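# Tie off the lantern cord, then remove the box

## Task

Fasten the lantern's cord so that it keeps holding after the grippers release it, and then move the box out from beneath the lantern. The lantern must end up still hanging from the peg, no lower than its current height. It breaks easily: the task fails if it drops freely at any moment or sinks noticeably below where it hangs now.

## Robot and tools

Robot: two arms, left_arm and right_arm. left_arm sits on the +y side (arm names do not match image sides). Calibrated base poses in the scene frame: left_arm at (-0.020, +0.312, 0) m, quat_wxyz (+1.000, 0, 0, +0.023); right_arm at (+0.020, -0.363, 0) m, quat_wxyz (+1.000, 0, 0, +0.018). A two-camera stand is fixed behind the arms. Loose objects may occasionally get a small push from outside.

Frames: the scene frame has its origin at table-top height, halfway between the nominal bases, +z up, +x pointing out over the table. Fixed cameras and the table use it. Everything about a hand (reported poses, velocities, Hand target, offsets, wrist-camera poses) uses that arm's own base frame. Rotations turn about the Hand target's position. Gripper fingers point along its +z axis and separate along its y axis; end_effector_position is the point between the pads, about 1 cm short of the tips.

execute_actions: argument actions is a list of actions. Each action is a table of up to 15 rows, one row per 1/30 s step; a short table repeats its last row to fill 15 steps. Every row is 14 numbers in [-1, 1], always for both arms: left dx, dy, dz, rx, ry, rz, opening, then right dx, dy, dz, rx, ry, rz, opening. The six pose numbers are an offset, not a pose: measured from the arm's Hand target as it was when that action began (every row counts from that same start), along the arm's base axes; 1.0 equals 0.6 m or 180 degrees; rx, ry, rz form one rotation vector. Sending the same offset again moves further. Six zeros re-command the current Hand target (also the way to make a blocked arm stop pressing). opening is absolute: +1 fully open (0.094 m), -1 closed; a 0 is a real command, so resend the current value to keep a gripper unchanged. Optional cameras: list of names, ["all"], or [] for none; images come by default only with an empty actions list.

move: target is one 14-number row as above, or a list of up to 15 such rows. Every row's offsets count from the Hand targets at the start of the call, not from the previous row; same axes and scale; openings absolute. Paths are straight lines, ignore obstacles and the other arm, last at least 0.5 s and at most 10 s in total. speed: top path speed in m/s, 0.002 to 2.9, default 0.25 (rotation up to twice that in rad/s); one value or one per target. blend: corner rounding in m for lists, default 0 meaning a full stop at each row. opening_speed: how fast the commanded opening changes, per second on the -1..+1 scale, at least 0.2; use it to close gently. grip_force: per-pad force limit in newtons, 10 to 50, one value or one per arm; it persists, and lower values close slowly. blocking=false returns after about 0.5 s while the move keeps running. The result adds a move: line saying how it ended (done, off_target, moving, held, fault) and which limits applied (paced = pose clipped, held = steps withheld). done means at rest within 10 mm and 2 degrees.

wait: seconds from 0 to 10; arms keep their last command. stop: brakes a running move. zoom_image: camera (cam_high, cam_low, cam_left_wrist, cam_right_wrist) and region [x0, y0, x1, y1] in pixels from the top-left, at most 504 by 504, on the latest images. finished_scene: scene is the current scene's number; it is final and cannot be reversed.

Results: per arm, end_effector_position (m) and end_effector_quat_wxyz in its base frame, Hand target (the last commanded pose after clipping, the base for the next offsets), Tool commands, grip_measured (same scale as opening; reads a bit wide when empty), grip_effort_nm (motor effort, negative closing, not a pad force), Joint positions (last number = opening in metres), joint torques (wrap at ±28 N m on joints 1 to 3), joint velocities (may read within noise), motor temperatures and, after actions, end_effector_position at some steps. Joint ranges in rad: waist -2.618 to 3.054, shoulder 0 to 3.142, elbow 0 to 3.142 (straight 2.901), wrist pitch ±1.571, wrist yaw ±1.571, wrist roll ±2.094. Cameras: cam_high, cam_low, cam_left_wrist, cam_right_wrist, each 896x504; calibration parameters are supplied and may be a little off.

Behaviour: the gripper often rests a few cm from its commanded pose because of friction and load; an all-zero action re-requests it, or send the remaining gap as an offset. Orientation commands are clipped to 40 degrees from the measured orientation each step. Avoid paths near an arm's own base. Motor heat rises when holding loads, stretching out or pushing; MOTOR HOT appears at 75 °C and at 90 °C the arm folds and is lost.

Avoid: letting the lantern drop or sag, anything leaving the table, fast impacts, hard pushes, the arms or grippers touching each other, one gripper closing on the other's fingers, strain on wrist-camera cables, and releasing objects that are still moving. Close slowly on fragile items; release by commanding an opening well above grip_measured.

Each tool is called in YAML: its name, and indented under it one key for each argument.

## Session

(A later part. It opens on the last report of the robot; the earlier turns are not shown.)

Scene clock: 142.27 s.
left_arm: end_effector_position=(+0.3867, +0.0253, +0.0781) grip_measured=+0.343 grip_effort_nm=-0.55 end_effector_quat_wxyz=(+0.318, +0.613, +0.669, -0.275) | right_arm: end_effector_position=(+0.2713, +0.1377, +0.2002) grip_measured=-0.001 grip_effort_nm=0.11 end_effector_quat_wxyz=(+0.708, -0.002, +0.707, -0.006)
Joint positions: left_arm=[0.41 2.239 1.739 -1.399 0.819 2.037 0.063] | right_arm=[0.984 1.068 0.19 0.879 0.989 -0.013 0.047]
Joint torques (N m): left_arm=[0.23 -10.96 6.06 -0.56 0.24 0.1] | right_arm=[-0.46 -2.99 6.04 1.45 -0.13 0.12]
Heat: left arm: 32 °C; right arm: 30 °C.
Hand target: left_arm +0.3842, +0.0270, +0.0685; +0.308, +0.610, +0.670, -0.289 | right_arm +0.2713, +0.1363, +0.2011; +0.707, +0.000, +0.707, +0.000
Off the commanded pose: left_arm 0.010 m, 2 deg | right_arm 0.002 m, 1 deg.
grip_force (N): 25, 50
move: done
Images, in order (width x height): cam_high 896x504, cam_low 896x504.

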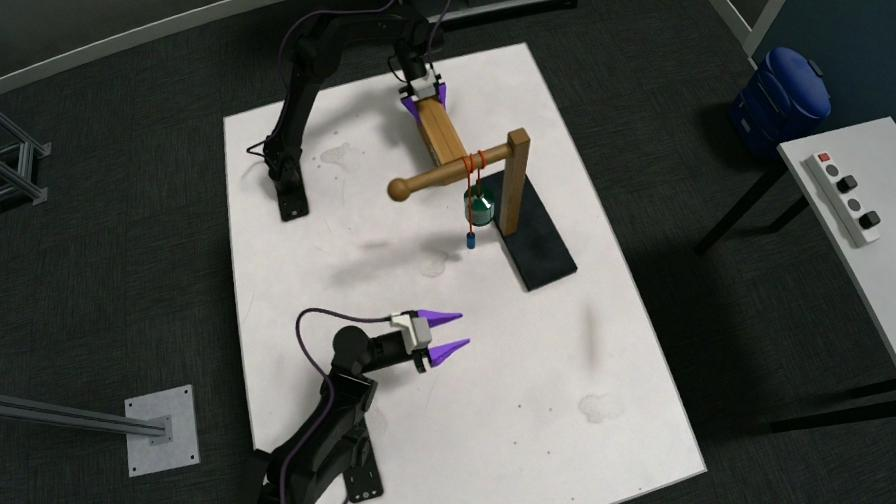

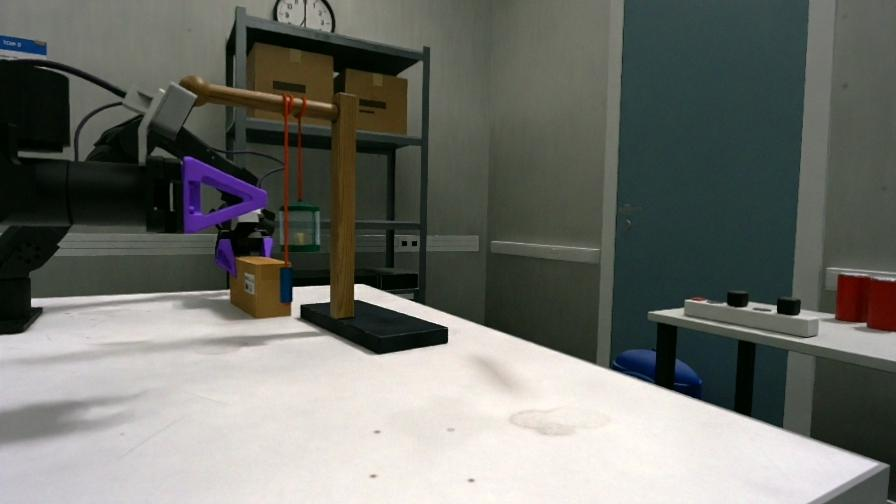

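move:
  target:
    - [0,0,0.01,0,0,0,0.8,0,0,0,0,0,0,0]
    - [0,0.08,0.06,0,0,0,0.8,0,0,0,0,0,0,0]
  speed: 0.15
  opening_speed: 0.8
  cameras: ["cam_low","cam_high"]

zoom_image:
  camera: "cam_low"
  region: [200, 60, 400, 360]

Scene clock: 145.07 s.
left_arm: end_effector_position=(+0.3828, +0.0759, +0.1050) grip_measured=+0.799 grip_effort_nm=0.10 end_effector_quat_wxyz=(+0.314, +0.601, +0.690, -0.253) | right_arm: end_effector_position=(+0.2713, +0.1377, +0.2002) grip_measured=-0.001 grip_effort_nm=0.10 end_effector_quat_wxyz=(+0.708, -0.002, +0.707, -0.006)
Joint positions: left_arm=[0.52 2.265 1.909 -1.569 0.769 2.098 0.084] | right_arm=[0.984 1.068 0.19 0.879 0.989 -0.013 0.047]
Joint torques (N m): left_arm=[-0.27 -13.24 6.22 -0.55 0.41 0.07] | right_arm=[-0.47 -3 6.06 1.45 -0.12 0.12]
Heat: left arm: 32 °C; right arm: 30 °C.
Hand target: left_arm +0.3842, +0.0749, +0.1045; +0.308, +0.610, +0.670, -0.289 | right_arm +0.2713, +0.1363, +0.2011; +0.707, +0.000, +0.707, +0.000
Off the commanded pose: left_arm 0.002 m, 5 deg | right_arm 0.002 m, 1 deg.
joint sent to its limit (left arm) — joint 4 (wrist pitch), lower limit; joint 6 (wrist roll), upper limit. The joint targets are off in orientation, not in position.
grip_force (N): 25, 50
move: off_target (left_arm)
Images, in order (width x height): cam_high 896x504, cam_low 896x504.

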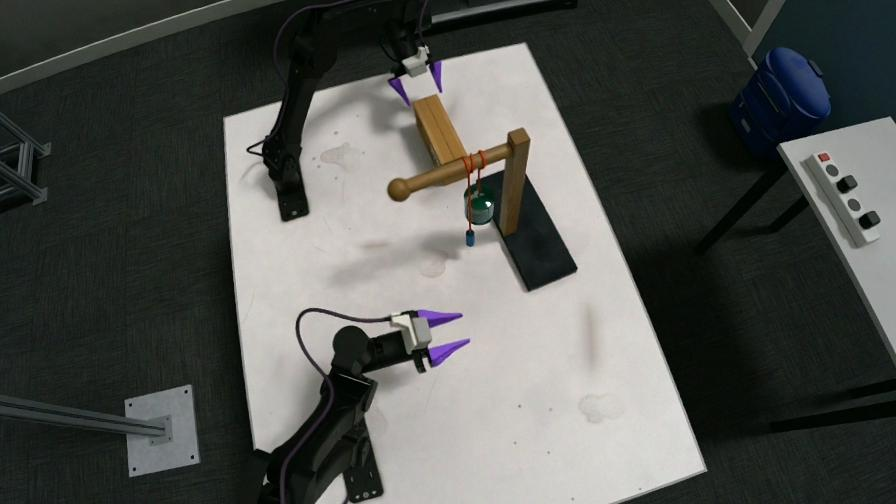

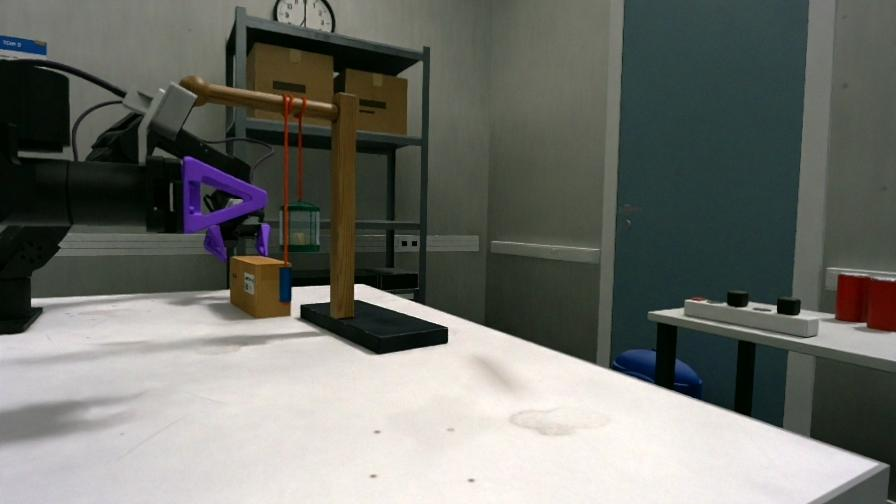

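Scaled by 1.680 from the camera's 896x504 image, which has a finer 1280x720 frame.

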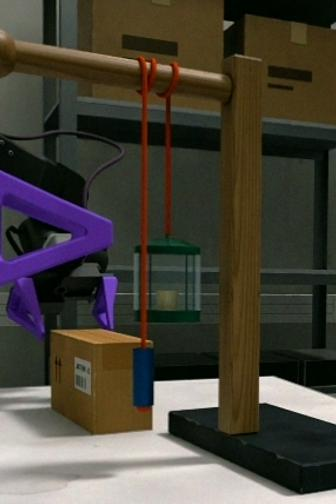

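finished_scene:
  scene: 2

The scene is finished: the task was done.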